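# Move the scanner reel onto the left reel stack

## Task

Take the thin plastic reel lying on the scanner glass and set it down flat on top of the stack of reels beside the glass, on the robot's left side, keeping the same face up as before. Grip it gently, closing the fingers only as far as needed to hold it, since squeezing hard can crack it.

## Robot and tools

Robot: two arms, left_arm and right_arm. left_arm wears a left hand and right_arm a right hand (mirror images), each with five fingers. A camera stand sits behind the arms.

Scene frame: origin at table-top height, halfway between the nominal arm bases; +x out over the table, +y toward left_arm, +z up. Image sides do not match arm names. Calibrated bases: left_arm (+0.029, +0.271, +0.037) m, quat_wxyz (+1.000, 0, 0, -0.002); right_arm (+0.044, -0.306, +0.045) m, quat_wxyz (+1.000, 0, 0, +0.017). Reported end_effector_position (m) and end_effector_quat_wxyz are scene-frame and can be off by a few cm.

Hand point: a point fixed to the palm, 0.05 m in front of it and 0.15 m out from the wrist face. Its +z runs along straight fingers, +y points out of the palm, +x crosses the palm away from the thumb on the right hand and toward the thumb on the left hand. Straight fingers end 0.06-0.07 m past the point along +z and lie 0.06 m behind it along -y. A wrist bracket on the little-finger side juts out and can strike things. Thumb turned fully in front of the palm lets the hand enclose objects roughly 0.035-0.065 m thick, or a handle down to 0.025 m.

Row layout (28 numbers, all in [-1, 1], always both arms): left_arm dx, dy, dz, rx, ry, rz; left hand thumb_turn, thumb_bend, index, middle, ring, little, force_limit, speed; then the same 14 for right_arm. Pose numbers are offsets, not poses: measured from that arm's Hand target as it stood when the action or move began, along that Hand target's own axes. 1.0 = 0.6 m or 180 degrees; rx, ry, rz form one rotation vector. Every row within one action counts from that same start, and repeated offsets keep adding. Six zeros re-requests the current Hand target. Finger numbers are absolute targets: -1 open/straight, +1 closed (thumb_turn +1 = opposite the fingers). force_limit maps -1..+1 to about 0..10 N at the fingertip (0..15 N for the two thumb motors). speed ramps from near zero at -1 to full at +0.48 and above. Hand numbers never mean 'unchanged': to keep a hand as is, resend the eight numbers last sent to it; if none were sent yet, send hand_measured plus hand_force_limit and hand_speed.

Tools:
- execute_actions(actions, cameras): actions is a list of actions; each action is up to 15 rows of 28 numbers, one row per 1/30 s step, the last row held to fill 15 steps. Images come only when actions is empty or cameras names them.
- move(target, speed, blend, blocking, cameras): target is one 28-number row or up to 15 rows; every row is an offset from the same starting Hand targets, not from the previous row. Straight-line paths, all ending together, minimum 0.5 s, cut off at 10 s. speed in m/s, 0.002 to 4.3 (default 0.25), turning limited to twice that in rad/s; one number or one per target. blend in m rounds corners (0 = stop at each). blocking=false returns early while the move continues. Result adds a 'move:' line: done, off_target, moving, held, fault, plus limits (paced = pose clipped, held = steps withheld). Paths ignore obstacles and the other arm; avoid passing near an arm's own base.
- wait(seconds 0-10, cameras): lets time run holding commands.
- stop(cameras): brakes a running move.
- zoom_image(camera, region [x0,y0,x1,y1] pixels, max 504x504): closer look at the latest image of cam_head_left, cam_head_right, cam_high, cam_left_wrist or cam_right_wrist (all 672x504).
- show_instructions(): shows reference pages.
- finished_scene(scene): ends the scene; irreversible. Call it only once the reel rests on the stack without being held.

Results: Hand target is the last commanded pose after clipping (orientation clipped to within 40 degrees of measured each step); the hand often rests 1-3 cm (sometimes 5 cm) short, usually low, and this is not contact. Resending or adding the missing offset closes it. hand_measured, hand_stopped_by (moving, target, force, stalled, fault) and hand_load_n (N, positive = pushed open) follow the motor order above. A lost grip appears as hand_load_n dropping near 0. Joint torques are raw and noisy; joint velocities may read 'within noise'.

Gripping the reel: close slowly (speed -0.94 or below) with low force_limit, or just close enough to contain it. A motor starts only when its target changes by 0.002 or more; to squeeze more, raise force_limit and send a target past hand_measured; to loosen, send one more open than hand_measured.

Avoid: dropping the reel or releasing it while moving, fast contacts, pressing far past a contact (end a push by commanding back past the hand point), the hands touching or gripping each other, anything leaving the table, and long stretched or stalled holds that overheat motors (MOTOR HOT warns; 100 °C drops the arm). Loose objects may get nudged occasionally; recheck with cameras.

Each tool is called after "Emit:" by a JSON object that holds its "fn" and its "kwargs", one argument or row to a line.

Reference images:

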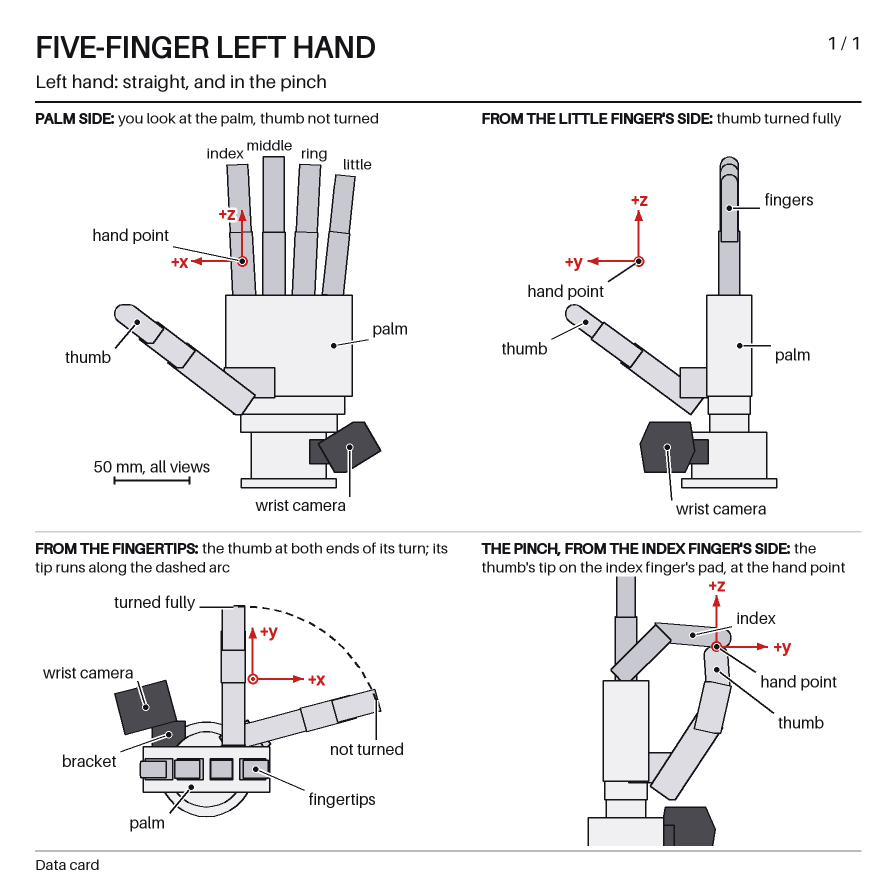

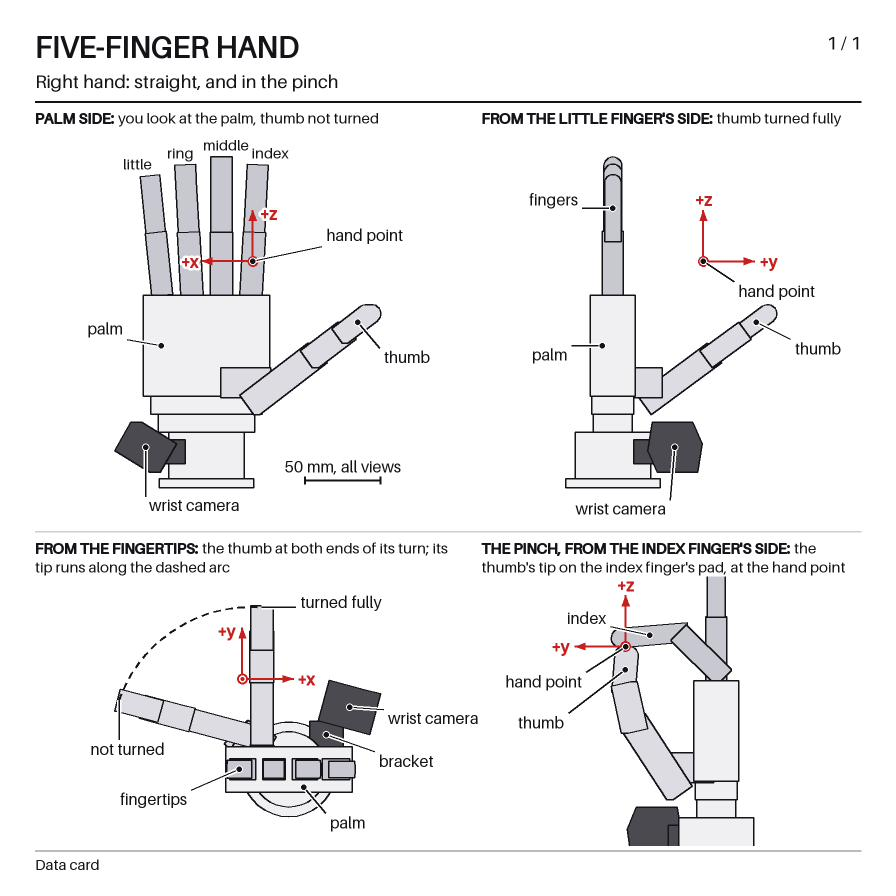

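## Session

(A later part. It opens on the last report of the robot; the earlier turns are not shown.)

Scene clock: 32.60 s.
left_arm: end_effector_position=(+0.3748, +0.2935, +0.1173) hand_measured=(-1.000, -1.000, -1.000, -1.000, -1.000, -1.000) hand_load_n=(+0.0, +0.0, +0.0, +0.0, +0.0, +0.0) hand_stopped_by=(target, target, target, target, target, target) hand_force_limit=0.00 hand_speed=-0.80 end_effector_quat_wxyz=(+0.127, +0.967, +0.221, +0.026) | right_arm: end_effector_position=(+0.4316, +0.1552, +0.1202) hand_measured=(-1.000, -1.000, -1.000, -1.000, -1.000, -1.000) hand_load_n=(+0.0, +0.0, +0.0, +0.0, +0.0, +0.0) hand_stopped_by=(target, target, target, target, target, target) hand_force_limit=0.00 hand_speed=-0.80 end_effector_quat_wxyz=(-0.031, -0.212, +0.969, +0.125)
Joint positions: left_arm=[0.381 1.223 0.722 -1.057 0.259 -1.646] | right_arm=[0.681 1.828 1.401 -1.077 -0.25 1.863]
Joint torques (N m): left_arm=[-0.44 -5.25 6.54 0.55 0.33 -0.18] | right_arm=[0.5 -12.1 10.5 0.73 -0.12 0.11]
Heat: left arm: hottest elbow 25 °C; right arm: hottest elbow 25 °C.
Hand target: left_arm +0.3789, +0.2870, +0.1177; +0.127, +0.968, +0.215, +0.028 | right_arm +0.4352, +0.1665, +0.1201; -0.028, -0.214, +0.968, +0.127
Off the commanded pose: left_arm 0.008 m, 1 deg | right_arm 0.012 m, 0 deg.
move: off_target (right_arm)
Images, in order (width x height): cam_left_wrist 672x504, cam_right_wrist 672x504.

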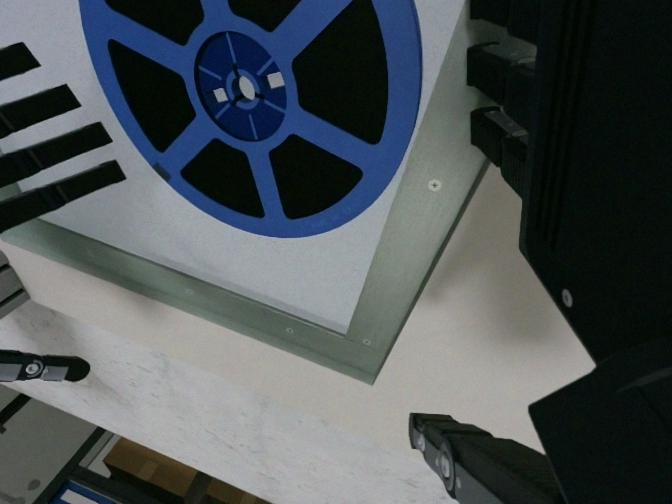

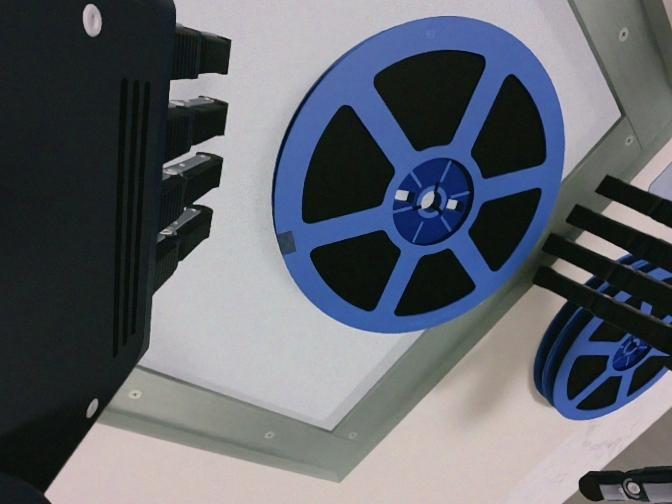

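Emit:
{"fn": "move", "kwargs": {
  "target": [
    [0,0.0085,-0.0323,0,0,0,-1,-1,-1,-1,-1,-1,0,-0.8,0,0.0085,-0.0323,0,0,0,-1,-1,-1,-1,-1,-1,0,-0.8],
    [0,0.022,-0.0288,0,0,0,-1,-1,-1,-1,-1,-1,0,-0.8,0,0.0294,-0.0268,0,0,0,-1,-1,-1,-1,-1,-1,0,-0.8],
    [0,0.0129,0.006,0,0,0,-1,-1,-1,-1,-1,-1,0,-0.8,0,0.0201,0.0087,0,0,0,-1,-1,-1,-1,-1,-1,0,-0.8]
  ],
  "speed": 0.05,
  "blend": [0.004,0,0],
  "cameras": ["cam_left_wrist","cam_right_wrist"]
}}

Scene clock: 35.00 s.
left_arm: end_effector_position=(+0.3780, +0.2829, +0.1178) hand_measured=(-1.000, -1.000, -1.000, -1.000, -1.000, -1.000) hand_load_n=(+0.0, +0.0, +0.0, +0.0, +0.0, +0.0) hand_stopped_by=(target, target, target, target, target, target) hand_force_limit=0.00 hand_speed=-0.80 end_effector_quat_wxyz=(+0.127, +0.968, +0.217, +0.025) | right_arm: end_effector_position=(+0.4244, +0.1710, +0.1200) hand_measured=(-1.000, -1.000, -1.000, -1.000, -1.000, -1.000) hand_load_n=(+0.0, +0.0, +0.0, -0.5, +0.0, +0.0) hand_stopped_by=(target, target, target, target, target, target) hand_force_limit=0.00 hand_speed=-0.80 end_effector_quat_wxyz=(-0.034, -0.215, +0.968, +0.124)
Joint positions: left_arm=[0.344 1.221 0.722 -1.051 0.259 -1.675] | right_arm=[0.711 1.844 1.425 -1.085 -0.25 1.887]
Joint torques (N m): left_arm=[0.26 -4.84 6.45 0.8 0.31 -0.18] | right_arm=[0.03 -12.69 9.31 1.28 -0.05 0.11]
Heat: left arm: hottest elbow 25 °C; right arm: hottest elbow 25 °C.
Hand target: left_arm +0.3824, +0.2793, +0.1163; +0.127, +0.968, +0.215, +0.028 | right_arm +0.4296, +0.1784, +0.1181; -0.028, -0.214, +0.968, +0.127
Off the commanded pose: left_arm 0.006 m, 0 deg | right_arm 0.009 m, 1 deg.
move: done
Images, in order (width x height): cam_left_wrist 672x504, cam_right_wrist 672x504.

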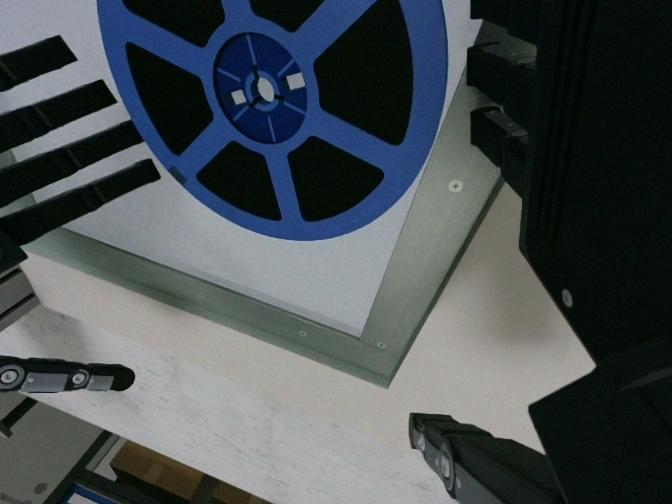

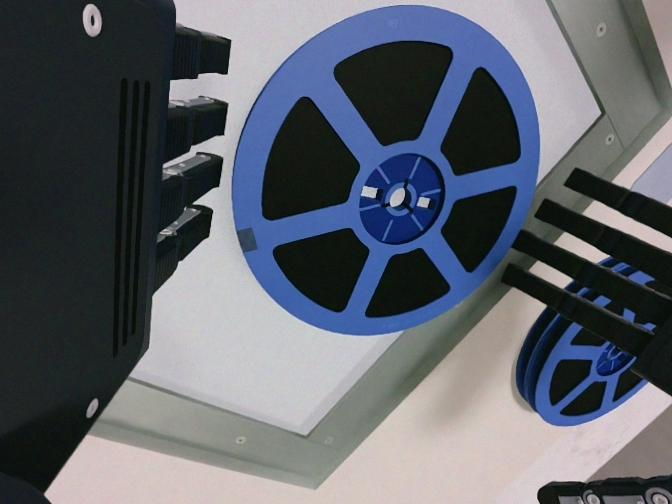

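Emit:
{"fn": "move", "kwargs": {
  "target": [0,0,0,0,0,0,-1,-1,-0.6,-0.6,-0.6,-0.6,-0.6,-0.94,0,0,0,0,0,0,-1,-1,-0.6,-0.6,-0.6,-0.6,-0.6,-0.94],
  "speed": 0.05,
  "cameras": ["cam_left_wrist","cam_right_wrist"]
}}

Scene clock: 38.10 s.
left_arm: end_effector_position=(+0.3782, +0.2840, +0.1169) hand_measured=(-1.000, -1.000, -0.600, -0.882, -0.600, -0.600) hand_load_n=(+0.0, +0.0, +0.0, +1.0, +0.0, +0.0) hand_stopped_by=(target, target, target, force, target, target) hand_force_limit=-0.60 hand_speed=-0.94 end_effector_quat_wxyz=(+0.124, +0.968, +0.218, +0.025) | right_arm: end_effector_position=(+0.4277, +0.1698, +0.1167) hand_measured=(-1.000, -1.000, -0.600, -0.854, -0.826, -0.600) hand_load_n=(+0.0, +0.0, +0.0, +0.0, +0.5, +0.0) hand_stopped_by=(target, target, target, force, force, target) hand_force_limit=-0.60 hand_speed=-0.94 end_effector_quat_wxyz=(-0.032, -0.211, +0.969, +0.121)
Joint positions: left_arm=[0.344 1.222 0.722 -1.049 0.253 -1.676] | right_arm=[0.708 1.849 1.425 -1.079 -0.243 1.891]
Joint torques (N m): left_arm=[0.21 -4.95 6.42 0.7 0.53 -0.17] | right_arm=[0.21 -13.1 9.25 1.06 -0.33 0.07]
Heat: left arm: hottest elbow 25 °C; right arm: hottest elbow 25 °C.
Hand target: left_arm +0.3824, +0.2794, +0.1162; +0.127, +0.968, +0.215, +0.028 | right_arm +0.4297, +0.1784, +0.1181; -0.028, -0.214, +0.968, +0.127
Off the commanded pose: left_arm 0.006 m, 1 deg | right_arm 0.009 m, 1 deg.
move: done
Images, in order (width x height): cam_left_wrist 672x504, cam_right_wrist 672x504.

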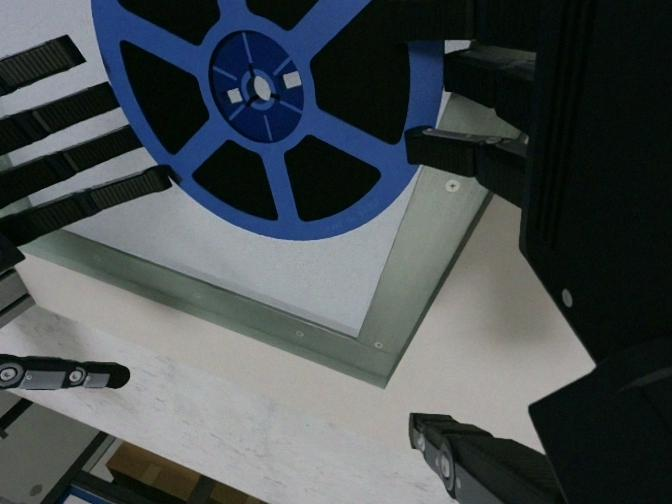

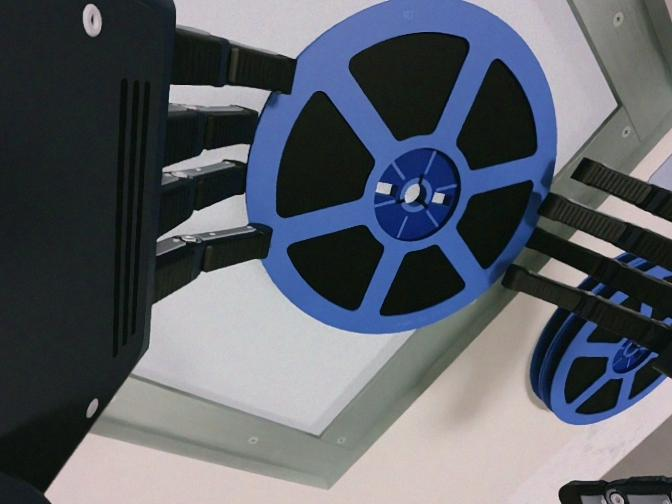

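Emit:
{"fn": "move", "kwargs": {
  "target": [
    [0,0,0,0,0,0,-1,-1,-1,-1,-1,-1,-0.6,-0.6,0,-0.0703,-0.0271,0,0,0,-1,-1,-1,-1,-1,-1,-0.6,-0.6],
    [0,0.0609,0.0109,0,0,0,-1,-1,-1,-1,-1,-1,-0.6,-0.6,0,-0.0703,-0.0271,0,0,0,-1,-1,-1,-1,-1,-1,-0.6,-0.6]
  ],
  "speed": 0.05,
  "cameras": ["cam_left_wrist","cam_right_wrist"]
}}

Scene clock: 42.30 s.
left_arm: end_effector_position=(+0.3880, +0.2574, +0.1168) hand_measured=(-1.000, -1.000, -1.000, -1.000, -1.000, -1.000) hand_load_n=(+0.0, +0.0, +0.0, +0.5, +0.0, +0.0) hand_stopped_by=(target, target, target, target, target, target) hand_force_limit=-0.60 hand_speed=-0.60 end_effector_quat_wxyz=(+0.119, +0.966, +0.227, +0.024) | right_arm: end_effector_position=(+0.4467, +0.1454, +0.1206) hand_measured=(-1.000, -1.000, -1.000, -1.000, -1.000, -1.000) hand_load_n=(+0.0, +0.0, +0.0, -1.0, +0.0, +0.5) hand_stopped_by=(target, target, target, target, target, target) hand_force_limit=-0.60 hand_speed=-0.60 end_effector_quat_wxyz=(-0.027, -0.217, +0.967, +0.130)
Joint positions: left_arm=[0.239 1.218 0.722 -1.027 0.239 -1.802] | right_arm=[0.647 1.838 1.413 -1.078 -0.257 1.819]
Joint torques (N m): left_arm=[-1.32 -4.19 7.53 0.83 0.83 -0.16] | right_arm=[-1.14 -14.21 7.54 0.18 0.01 -0.04]
Heat: left arm: hottest elbow 25 °C; right arm: hottest elbow 25 °C.
Hand target: left_arm +0.3980, +0.2458, +0.1193; +0.127, +0.968, +0.215, +0.028 | right_arm +0.4488, +0.1376, +0.1230; -0.028, -0.214, +0.968, +0.127
Off the commanded pose: left_arm 0.015 m, 2 deg | right_arm 0.008 m, 0 deg.
move: off_target (left_arm)
Images, in order (width x height): cam_left_wrist 672x504, cam_right_wrist 672x504.

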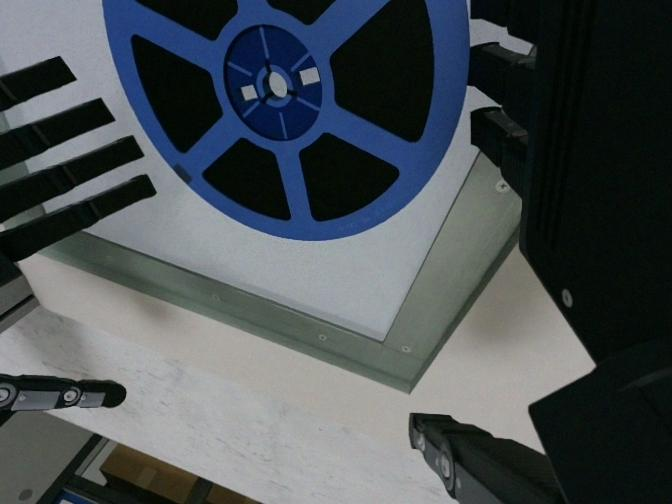

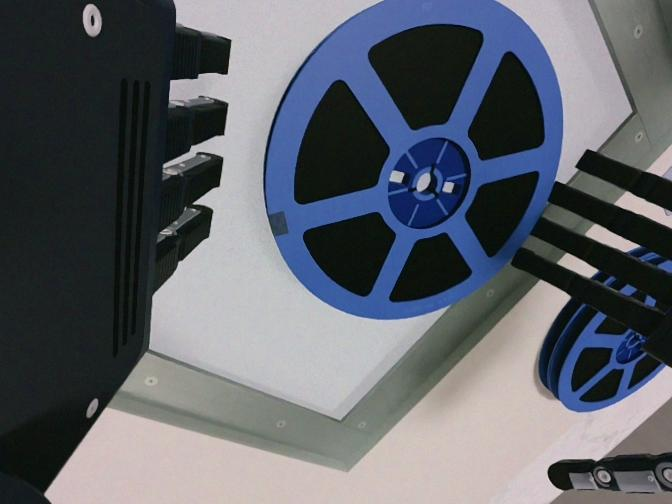

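Emit:
{"fn": "move", "kwargs": {
  "target": [0,0.0290,0.0031,0,0,0,-1,-1,-1,-1,-1,-1,-0.6,-0.6,0,0,0,0,0,0,-1,-1,-1,-1,-1,-1,-0.6,-0.6],
  "speed": 0.05,
  "cameras": ["cam_left_wrist","cam_right_wrist"]
}}

Scene clock: 43.53 s.
left_arm: end_effector_position=(+0.3917, +0.2419, +0.1169) hand_measured=(-1.000, -1.000, -1.000, -1.000, -1.000, -1.000) hand_load_n=(+0.0, -0.5, +0.0, +0.5, +0.0, +0.0) hand_stopped_by=(target, target, target, target, target, target) hand_force_limit=-0.60 hand_speed=-0.60 end_effector_quat_wxyz=(+0.118, +0.967, +0.227, +0.023) | right_arm: end_effector_position=(+0.4467, +0.1454, +0.1206) hand_measured=(-1.000, -1.000, -1.000, -1.000, -1.000, -1.000) hand_load_n=(+0.0, +0.0, +0.0, -1.0, +0.0, +0.0) hand_stopped_by=(target, target, target, target, target, target) hand_force_limit=-0.60 hand_speed=-0.60 end_effector_quat_wxyz=(-0.027, -0.217, +0.967, +0.130)
Joint positions: left_arm=[0.183 1.217 0.723 -1.018 0.233 -1.859] | right_arm=[0.647 1.838 1.413 -1.078 -0.257 1.819]
Joint torques (N m): left_arm=[-1.26 -3.84 8.43 0.76 0.89 -0.15] | right_arm=[-1.14 -14.21 7.54 0.2 0.01 -0.04]
Heat: left arm: hottest elbow 25 °C; right arm: hottest elbow 25 °C.
Hand target: left_arm +0.4054, +0.2301, +0.1222; +0.127, +0.968, +0.215, +0.029 | right_arm +0.4488, +0.1376, +0.1230; -0.028, -0.214, +0.968, +0.127
Off the commanded pose: left_arm 0.019 m, 2 deg | right_arm 0.008 m, 1 deg.
move: off_target (left_arm)
Images, in order (width x height): cam_left_wrist 672x504, cam_right_wrist 672x504.

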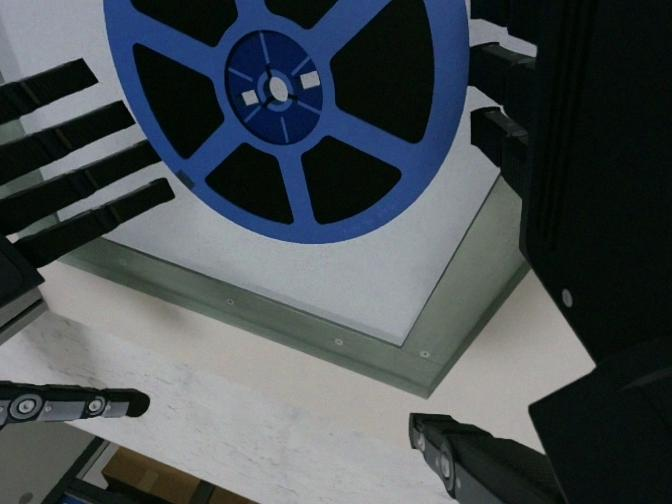

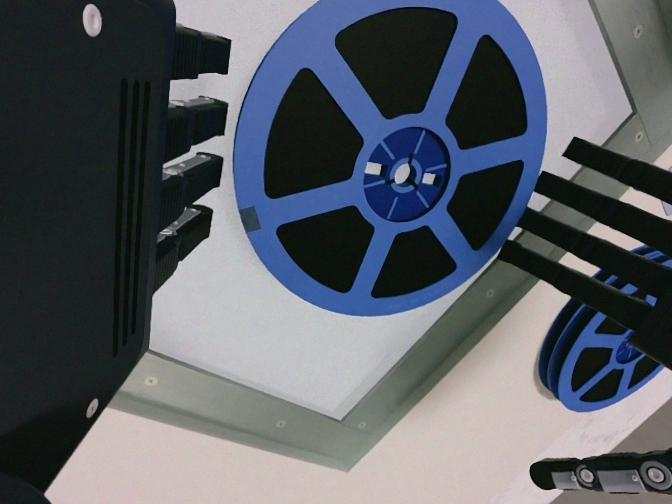

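Emit:
{"fn": "move", "kwargs": {
  "target": [0,0,0,0,0,0,-1,-1,-1,-0.7,-0.7,-1,-0.6,-0.94,0,0,0,0,0,0,-1,-1,-1,-0.7,-0.7,-1,-0.6,-0.94],
  "speed": 0.05,
  "cameras": ["cam_left_wrist","cam_right_wrist"]
}}

Scene clock: 46.00 s.
left_arm: end_effector_position=(+0.3917, +0.2421, +0.1168) hand_measured=(-1.000, -1.000, -1.000, -0.996, -0.900, -1.000) hand_load_n=(+0.0, +0.0, +0.0, +2.0, +3.0, +0.0) hand_stopped_by=(target, target, target, force, force, target) hand_force_limit=-0.60 hand_speed=-0.94 end_effector_quat_wxyz=(+0.117, +0.967, +0.227, +0.023) | right_arm: end_effector_position=(+0.4533, +0.1331, +0.1158) hand_measured=(-1.000, -1.000, -1.000, -0.720, -0.730, -1.000) hand_load_n=(+0.0, +0.0, -0.5, +2.0, +0.5, +0.0) hand_stopped_by=(target, target, target, force, force, target) hand_force_limit=-0.60 hand_speed=-0.94 end_effector_quat_wxyz=(-0.028, -0.207, +0.970, +0.122)
Joint positions: left_arm=[0.183 1.217 0.723 -1.018 0.232 -1.86] | right_arm=[0.628 1.838 1.405 -1.082 -0.244 1.817]
Joint torques (N m): left_arm=[-1.32 -3.78 8.42 0.76 0.92 -0.15] | right_arm=[0.26 -14.15 8.2 0.35 -0.5 -0.02]
Heat: left arm: hottest elbow 25 °C; right arm: hottest elbow 25 °C.
Hand target: left_arm +0.4054, +0.2301, +0.1222; +0.127, +0.968, +0.215, +0.029 | right_arm +0.4487, +0.1376, +0.1229; -0.028, -0.214, +0.968, +0.127
Off the commanded pose: left_arm 0.019 m, 2 deg | right_arm 0.010 m, 1 deg.
move: off_target (left_arm)
Images, in order (width x height): cam_left_wrist 672x504, cam_right_wrist 672x504.

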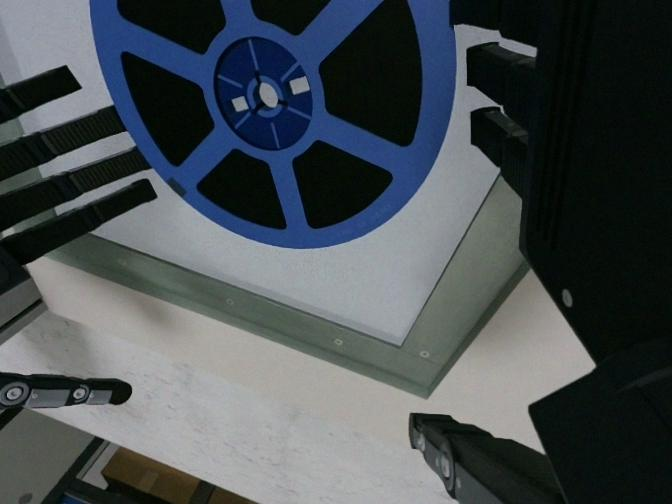

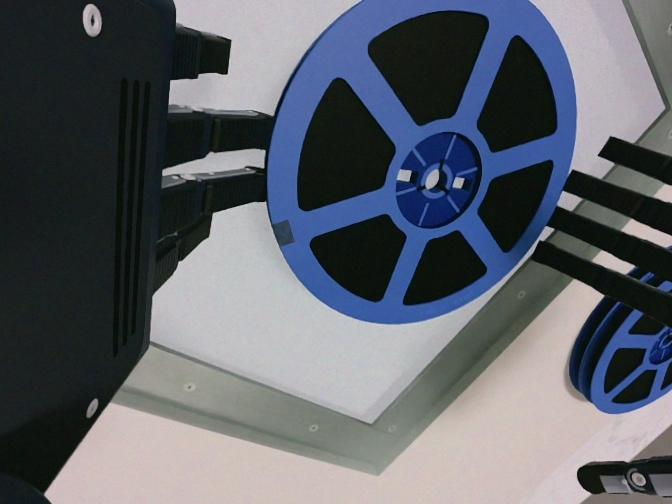

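Emit:
{"fn": "move", "kwargs": {
  "target": [0,0.0127,-0.0484,0,0,0,-1,-1,-1,-0.7,-0.7,-1,-0.6,-0.94,0,0.0127,-0.0484,0,0,0,-1,-1,-1,-0.7,-0.7,-1,-0.6,-0.94],
  "speed": 0.05,
  "cameras": ["all"]
}}

Scene clock: 47.30 s.
left_arm: end_effector_position=(+0.3868, +0.2329, +0.1281) hand_measured=(-1.000, -1.000, -1.000, -0.996, -0.900, -1.000) hand_load_n=(+0.0, +0.0, +0.0, +0.0, +0.0, +0.0) hand_stopped_by=(target, target, target, force, force, target) hand_force_limit=-0.60 hand_speed=-0.94 end_effector_quat_wxyz=(+0.124, +0.967, +0.221, +0.005) | right_arm: end_effector_position=(+0.4402, +0.1247, +0.1276) hand_measured=(-1.000, -1.000, -1.000, -0.720, -0.730, -1.000) hand_load_n=(+0.0, +0.0, +0.0, +0.0, +0.0, +0.0) hand_stopped_by=(target, target, target, force, force, target) hand_force_limit=-0.60 hand_speed=-0.94 end_effector_quat_wxyz=(-0.048, -0.205, +0.971, +0.116)
Joint positions: left_arm=[0.168 1.209 0.75 -1.085 0.248 -1.86] | right_arm=[0.628 1.811 1.405 -1.15 -0.251 1.817]
Joint torques (N m): left_arm=[0.21 -6.42 10.39 -0.21 0.4 -0.15] | right_arm=[0.26 -14.33 11.82 0.17 -0.24 -0.03]
Heat: left arm: hottest elbow 25 °C; right arm: hottest elbow 26 °C.
Hand target: left_arm +0.4053, +0.2302, +0.1521; +0.127, +0.968, +0.214, +0.028 | right_arm +0.4486, +0.1376, +0.1530; -0.028, -0.214, +0.968, +0.127
Off the commanded pose: left_arm 0.030 m, 3 deg | right_arm 0.030 m, 3 deg.
move: off_target (left_arm, right_arm)

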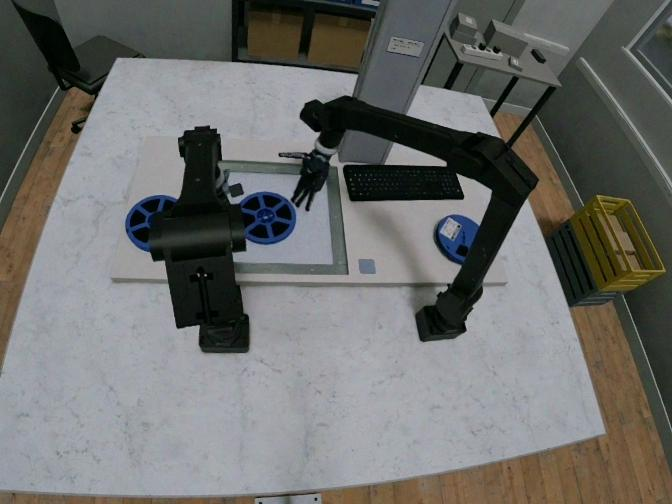

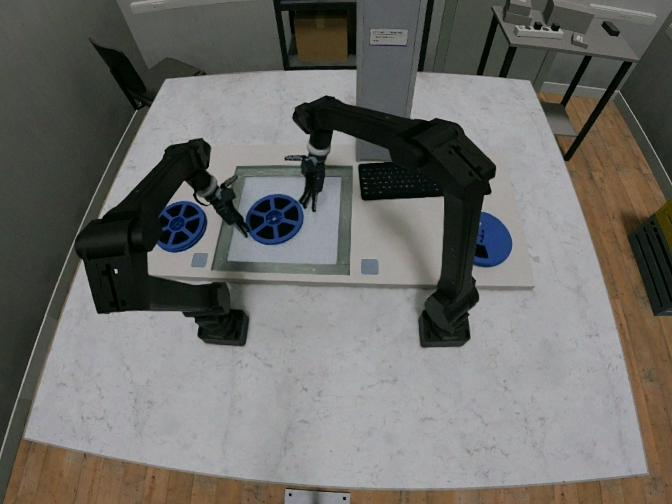

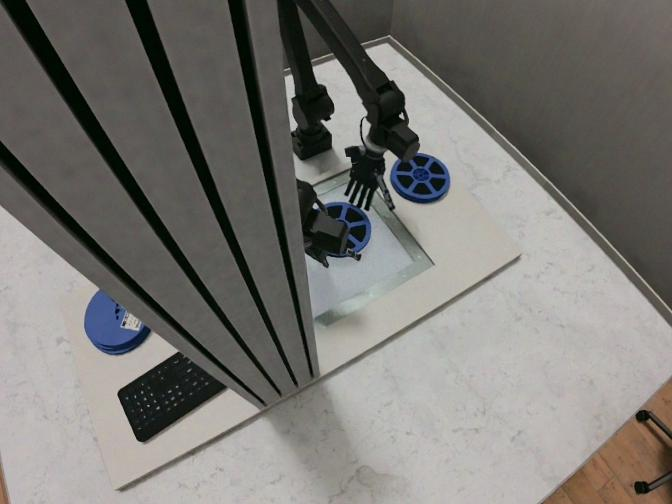

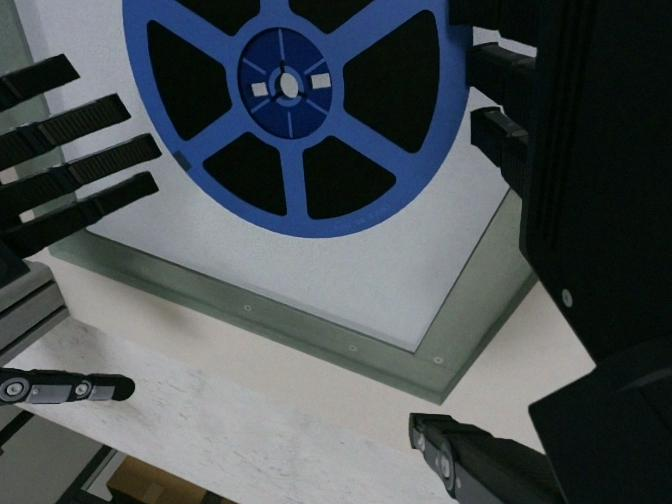

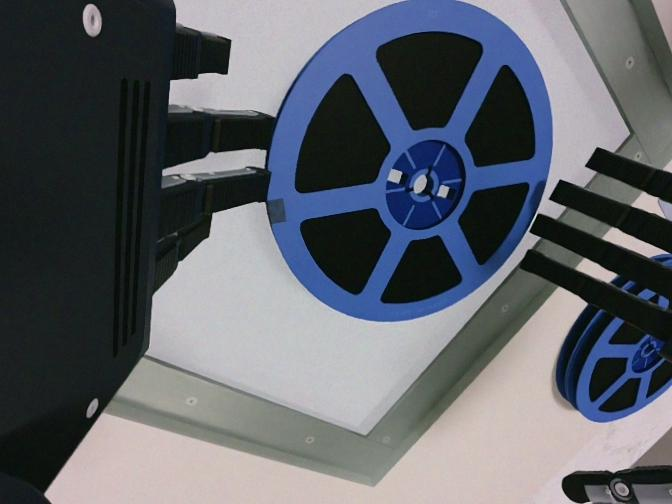

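Emit:
{"fn": "zoom_image", "kwargs": {
  "camera": "cam_right_wrist",
  "region": [150, 0, 672, 350]
}}

Emit:
{"fn": "zoom_image", "kwargs": {
  "camera": "cam_left_wrist",
  "region": [0, 0, 540, 280]
}}

Emit:
{"fn": "zoom_image", "kwargs": {
  "camera": "cam_head_right",
  "region": [200, 150, 350, 280]
}}

Region (150, 0, 672, 350) is 522x350 pixels. A region can be at most 504 by 504 pixels.

Region (0, 0, 540, 280) is 540x280 pixels. A region can be at most 504 by 504 pixels.

Scaled by 3.360 from the camera's 672x504 image, which has a finer 960x720 frame.

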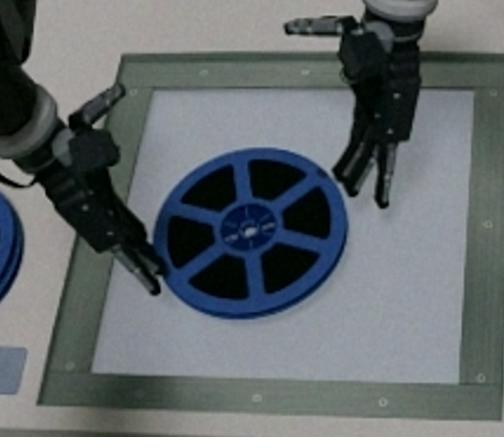

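Emit:
{"fn": "move", "kwargs": {
  "target": [0,0.0085,-0.0323,0,0,0,-1,-1,-1,-0.7,-0.7,-1,-0.6,-0.94,0,0.0085,-0.0323,0,0,0,-1,-1,-1,-0.7,-0.7,-1,-0.6,-0.94],
  "speed": 0.05,
  "cameras": ["cam_head_right","cam_left_wrist","cam_right_wrist"]
}}

Emit:
{"fn": "zoom_image", "kwargs": {
  "camera": "cam_head_right",
  "region": [200, 150, 350, 280]
}}

Emit:
{"fn": "zoom_image", "kwargs": {
  "camera": "cam_right_wrist",
  "region": [170, 0, 600, 350]
}}

Scene clock: 48.53 s.
left_arm: end_effector_position=(+0.3873, +0.2330, +0.1470) hand_measured=(-1.000, -1.000, -1.000, -0.996, -0.900, -1.000) hand_load_n=(+0.0, +0.0, +0.0, +0.0, +0.0, +0.0) hand_stopped_by=(target, target, target, force, force, target) hand_force_limit=-0.60 hand_speed=-0.94 end_effector_quat_wxyz=(+0.124, +0.967, +0.221, +0.004) | right_arm: end_effector_position=(+0.4415, +0.1257, +0.1497) hand_measured=(-1.000, -1.000, -1.000, -0.720, -0.730, -1.000) hand_load_n=(+0.0, +0.0, +0.0, +0.0, +0.0, +0.0) hand_stopped_by=(target, target, target, force, force, target) hand_force_limit=-0.60 hand_speed=-0.94 end_effector_quat_wxyz=(-0.046, -0.205, +0.971, +0.117)
Joint positions: left_arm=[0.168 1.187 0.787 -1.147 0.248 -1.86] | right_arm=[0.628 1.792 1.439 -1.199 -0.251 1.817]
Joint torques (N m): left_arm=[0.32 -6.3 10.67 -0.17 0.38 -0.15] | right_arm=[0.21 -14.04 11.89 0.23 -0.24 -0.03]
Heat: left arm: hottest elbow 25 °C; right arm: hottest elbow 26 °C.
Hand target: left_arm +0.4052, +0.2303, +0.1722; +0.127, +0.968, +0.215, +0.028 | right_arm +0.4487, +0.1375, +0.1732; -0.028, -0.214, +0.968, +0.127
Off the commanded pose: left_arm 0.031 m, 3 deg | right_arm 0.027 m, 3 deg.
move: off_target (left_arm, right_arm)
Images, in order (width x height): cam_head_right 672x504, cam_left_wrist 672x504, cam_right_wrist 672x504.

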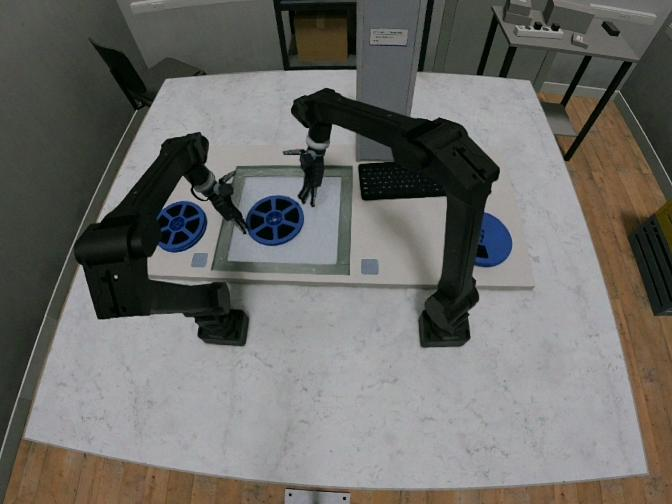

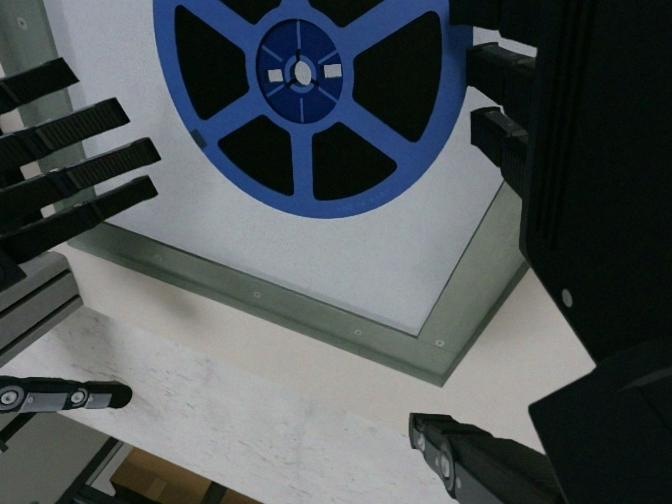

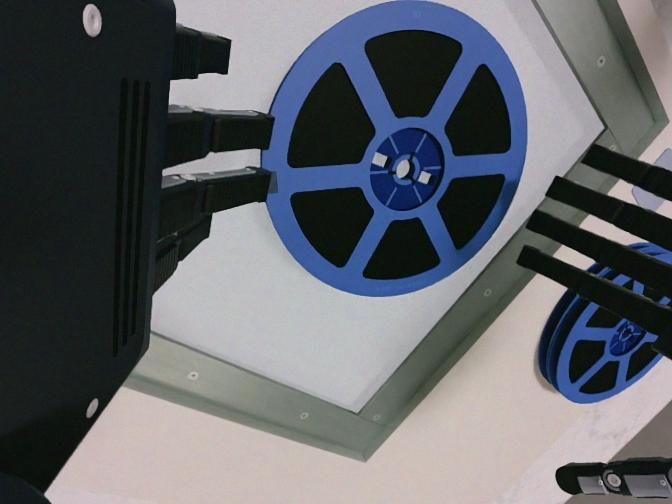

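Scaled by 3.360 from the camera's 672x504 image, which has a finer 960x720 frame.

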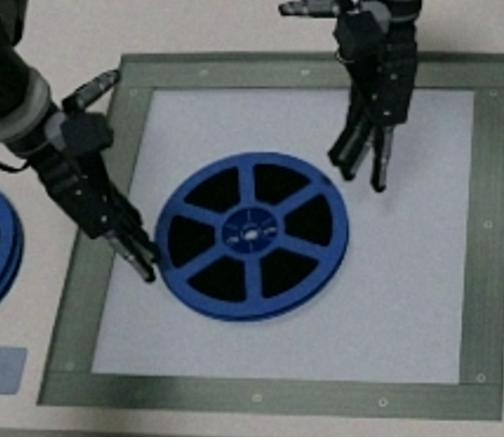

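Scaled by 1.172 from the camera's 672x504 image, which has a finer 960x720 frame.

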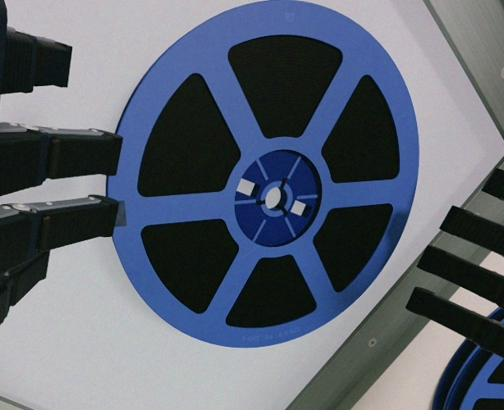

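Emit:
{"fn": "move", "kwargs": {
  "target": [-0.054,-0.1235,0.0076,-0.1108,0.0522,-0.0092,-1,-1,-1,-1,-1,-1,-0.6,-0.8,0.0542,-0.0872,0.0139,-0.1108,-0.0522,0.0092,-1,-1,-1,-1,-1,-1,-0.6,-0.8],
  "speed": 0.1,
  "cameras": ["cam_head_right","cam_left_wrist","cam_right_wrist"]
}}

Emit:
{"fn": "zoom_image", "kwargs": {
  "camera": "cam_head_right",
  "region": [200, 130, 370, 280]
}}

Scene clock: 52.90 s.
left_arm: end_effector_position=(+0.3460, +0.2769, +0.1482) hand_measured=(-1.000, -1.000, -1.000, -1.000, -1.000, -1.000) hand_load_n=(+0.0, +0.0, +0.0, +0.0, +0.0, +0.0) hand_stopped_by=(target, target, target, target, target, target) hand_force_limit=-0.60 hand_speed=-0.80 end_effector_quat_wxyz=(+0.277, +0.923, +0.231, +0.132) | right_arm: end_effector_position=(+0.4358, +0.0804, +0.1425) hand_measured=(-1.000, -1.000, -1.000, -1.000, -1.000, -1.000) hand_load_n=(+0.0, +0.0, +0.0, +0.0, +0.0, +0.0) hand_stopped_by=(target, target, target, target, target, target) hand_force_limit=-0.60 hand_speed=-0.80 end_effector_quat_wxyz=(-0.001, -0.176, +0.936, +0.304)
Joint positions: left_arm=[0.563 1.053 0.535 -0.959 0.617 -1.533] | right_arm=[0.468 1.666 1.083 -0.772 -0.584 1.764]
Joint torques (N m): left_arm=[2.78 -3.31 6 0.88 0.68 0.05] | right_arm=[-0.73 -12.16 7.49 1.39 -0.48 -0.04]
Heat: left arm: hottest elbow 25 °C; right arm: hottest elbow 26 °C.
Hand target: left_arm +0.3462, +0.2805, +0.1486; +0.275, +0.923, +0.230, +0.142 | right_arm +0.4396, +0.0798, +0.1514; +0.013, -0.181, +0.933, +0.309
Off the commanded pose: left_arm 0.004 m, 1 deg | right_arm 0.010 m, 2 deg.
move: done
Images, in order (width x height): cam_head_right 672x504, cam_left_wrist 672x504, cam_right_wrist 672x504.

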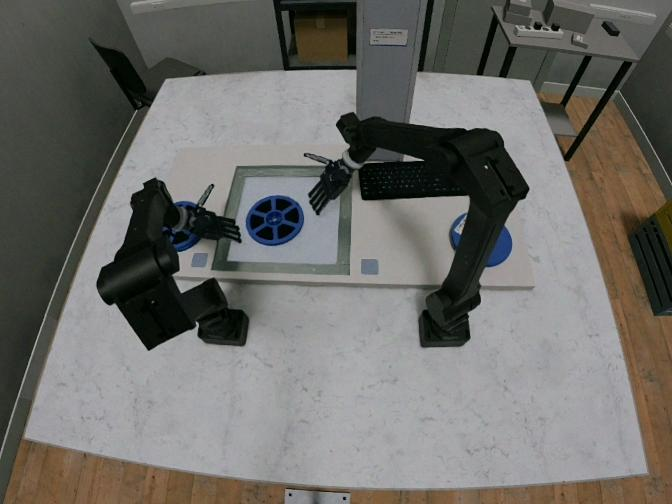

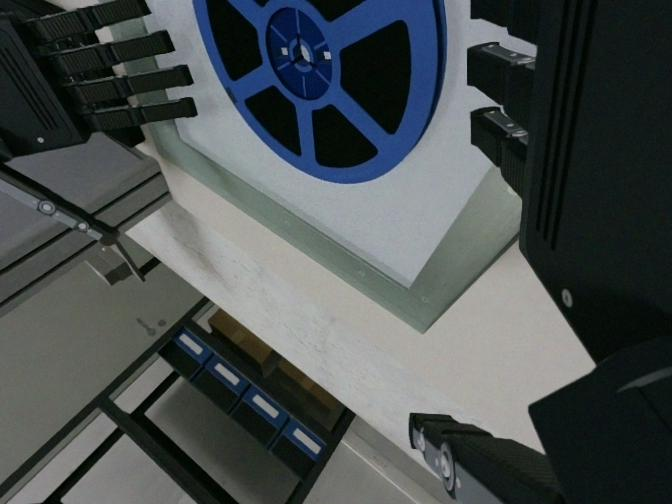

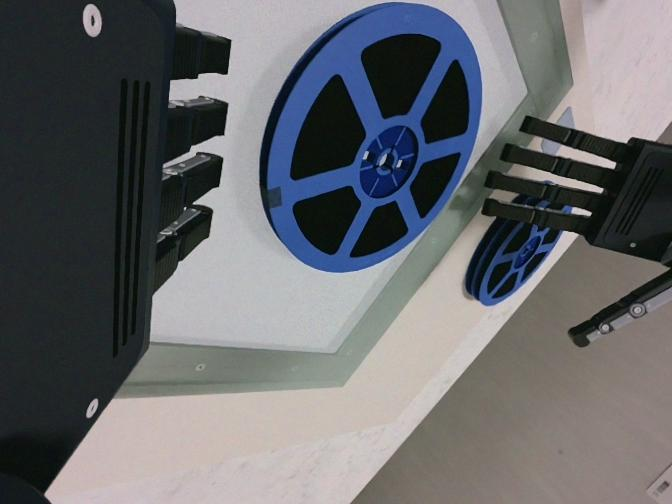

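Scaled by 2.965 from the camera's 672x504 image, which has a finer 960x720 frame.

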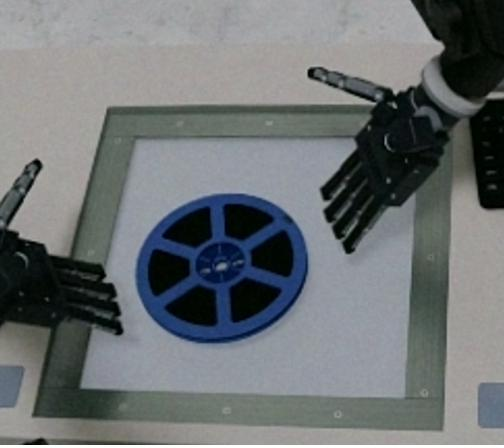

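Emit:
{"fn": "move", "kwargs": {
  "target": [-0.004,-0.0172,0.0242,0,0,0,-1,-1,-1,-1,-1,-1,-0.6,-0.8,0.0023,-0.0096,0.0135,0,0,0,-1,-1,-1,-1,-1,-1,-0.6,-0.8],
  "speed": 0.05,
  "cameras": ["cam_head_right","cam_left_wrist","cam_right_wrist"]
}}

Emit:
{"fn": "zoom_image", "kwargs": {
  "camera": "cam_head_right",
  "region": [200, 130, 370, 280]
}}

Scene clock: 54.17 s.
left_arm: end_effector_position=(+0.3463, +0.2772, +0.1333) hand_measured=(-1.000, -1.000, -1.000, -1.000, -1.000, -1.000) hand_load_n=(+0.0, +0.0, +0.0, +0.0, +0.0, +0.0) hand_stopped_by=(target, target, target, target, target, target) hand_force_limit=-0.60 hand_speed=-0.80 end_effector_quat_wxyz=(+0.275, +0.924, +0.229, +0.138) | right_arm: end_effector_position=(+0.4362, +0.0806, +0.1402) hand_measured=(-1.000, -1.000, -1.000, -1.000, -1.000, -1.000) hand_load_n=(+0.0, +0.0, +0.0, +0.0, +0.0, +0.0) hand_stopped_by=(target, target, target, target, target, target) hand_force_limit=-0.60 hand_speed=-0.80 end_effector_quat_wxyz=(+0.006, -0.178, +0.935, +0.306)
Joint positions: left_arm=[0.563 1.08 0.504 -0.89 0.617 -1.531] | right_arm=[0.468 1.666 1.071 -0.746 -0.584 1.764]
Joint torques (N m): left_arm=[2.78 -2.43 5.75 1.02 0.68 0.05] | right_arm=[-0.73 -11.16 7.47 1.43 -0.48 -0.04]
Heat: left arm: hottest elbow 25 °C; right arm: hottest elbow 26 °C.
Hand target: left_arm +0.3462, +0.2805, +0.1306; +0.275, +0.923, +0.230, +0.142 | right_arm +0.4396, +0.0798, +0.1414; +0.013, -0.181, +0.933, +0.309
Off the commanded pose: left_arm 0.004 m, 1 deg | right_arm 0.004 m, 1 deg.
move: done
Images, in order (width x height): cam_head_right 672x504, cam_left_wrist 672x504, cam_right_wrist 672x504.

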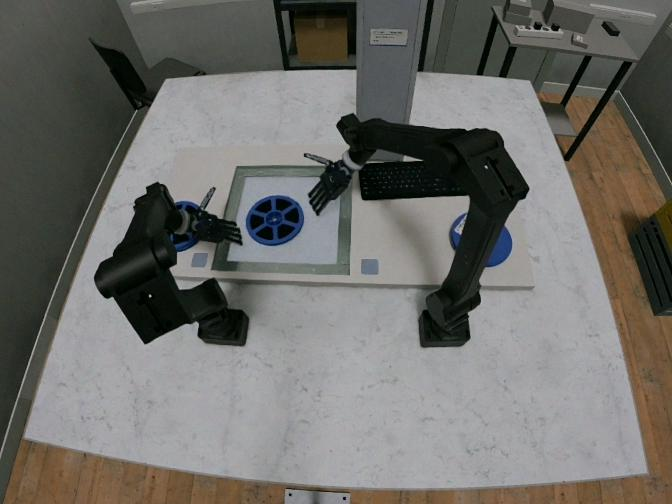

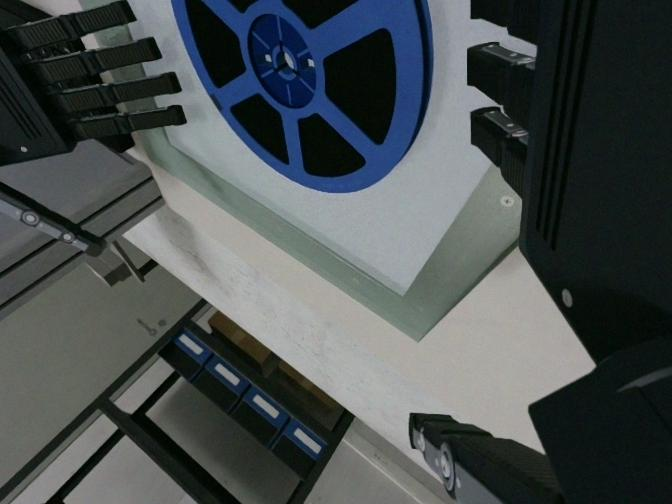

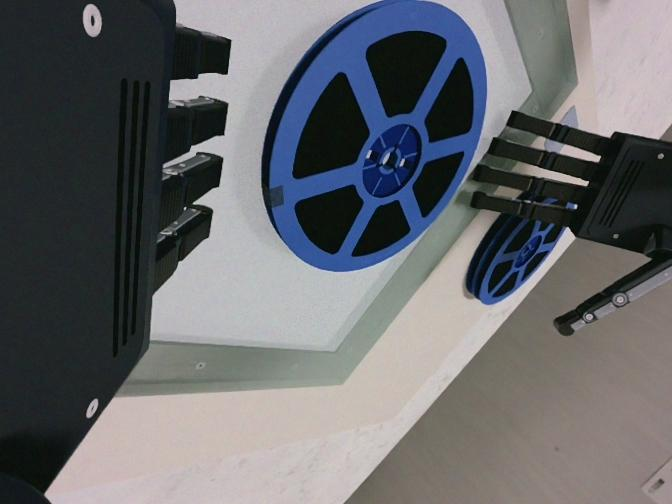

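Scaled by 2.965 from the camera's 672x504 image, which has a finer 960x720 frame.

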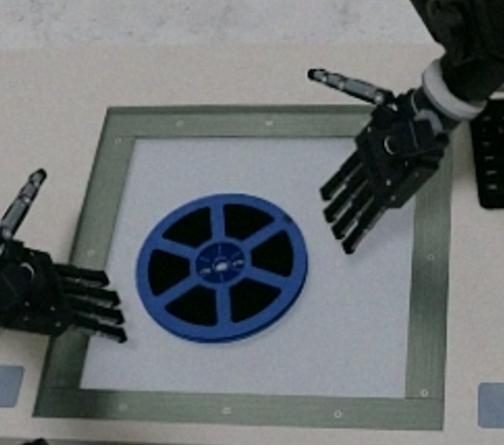

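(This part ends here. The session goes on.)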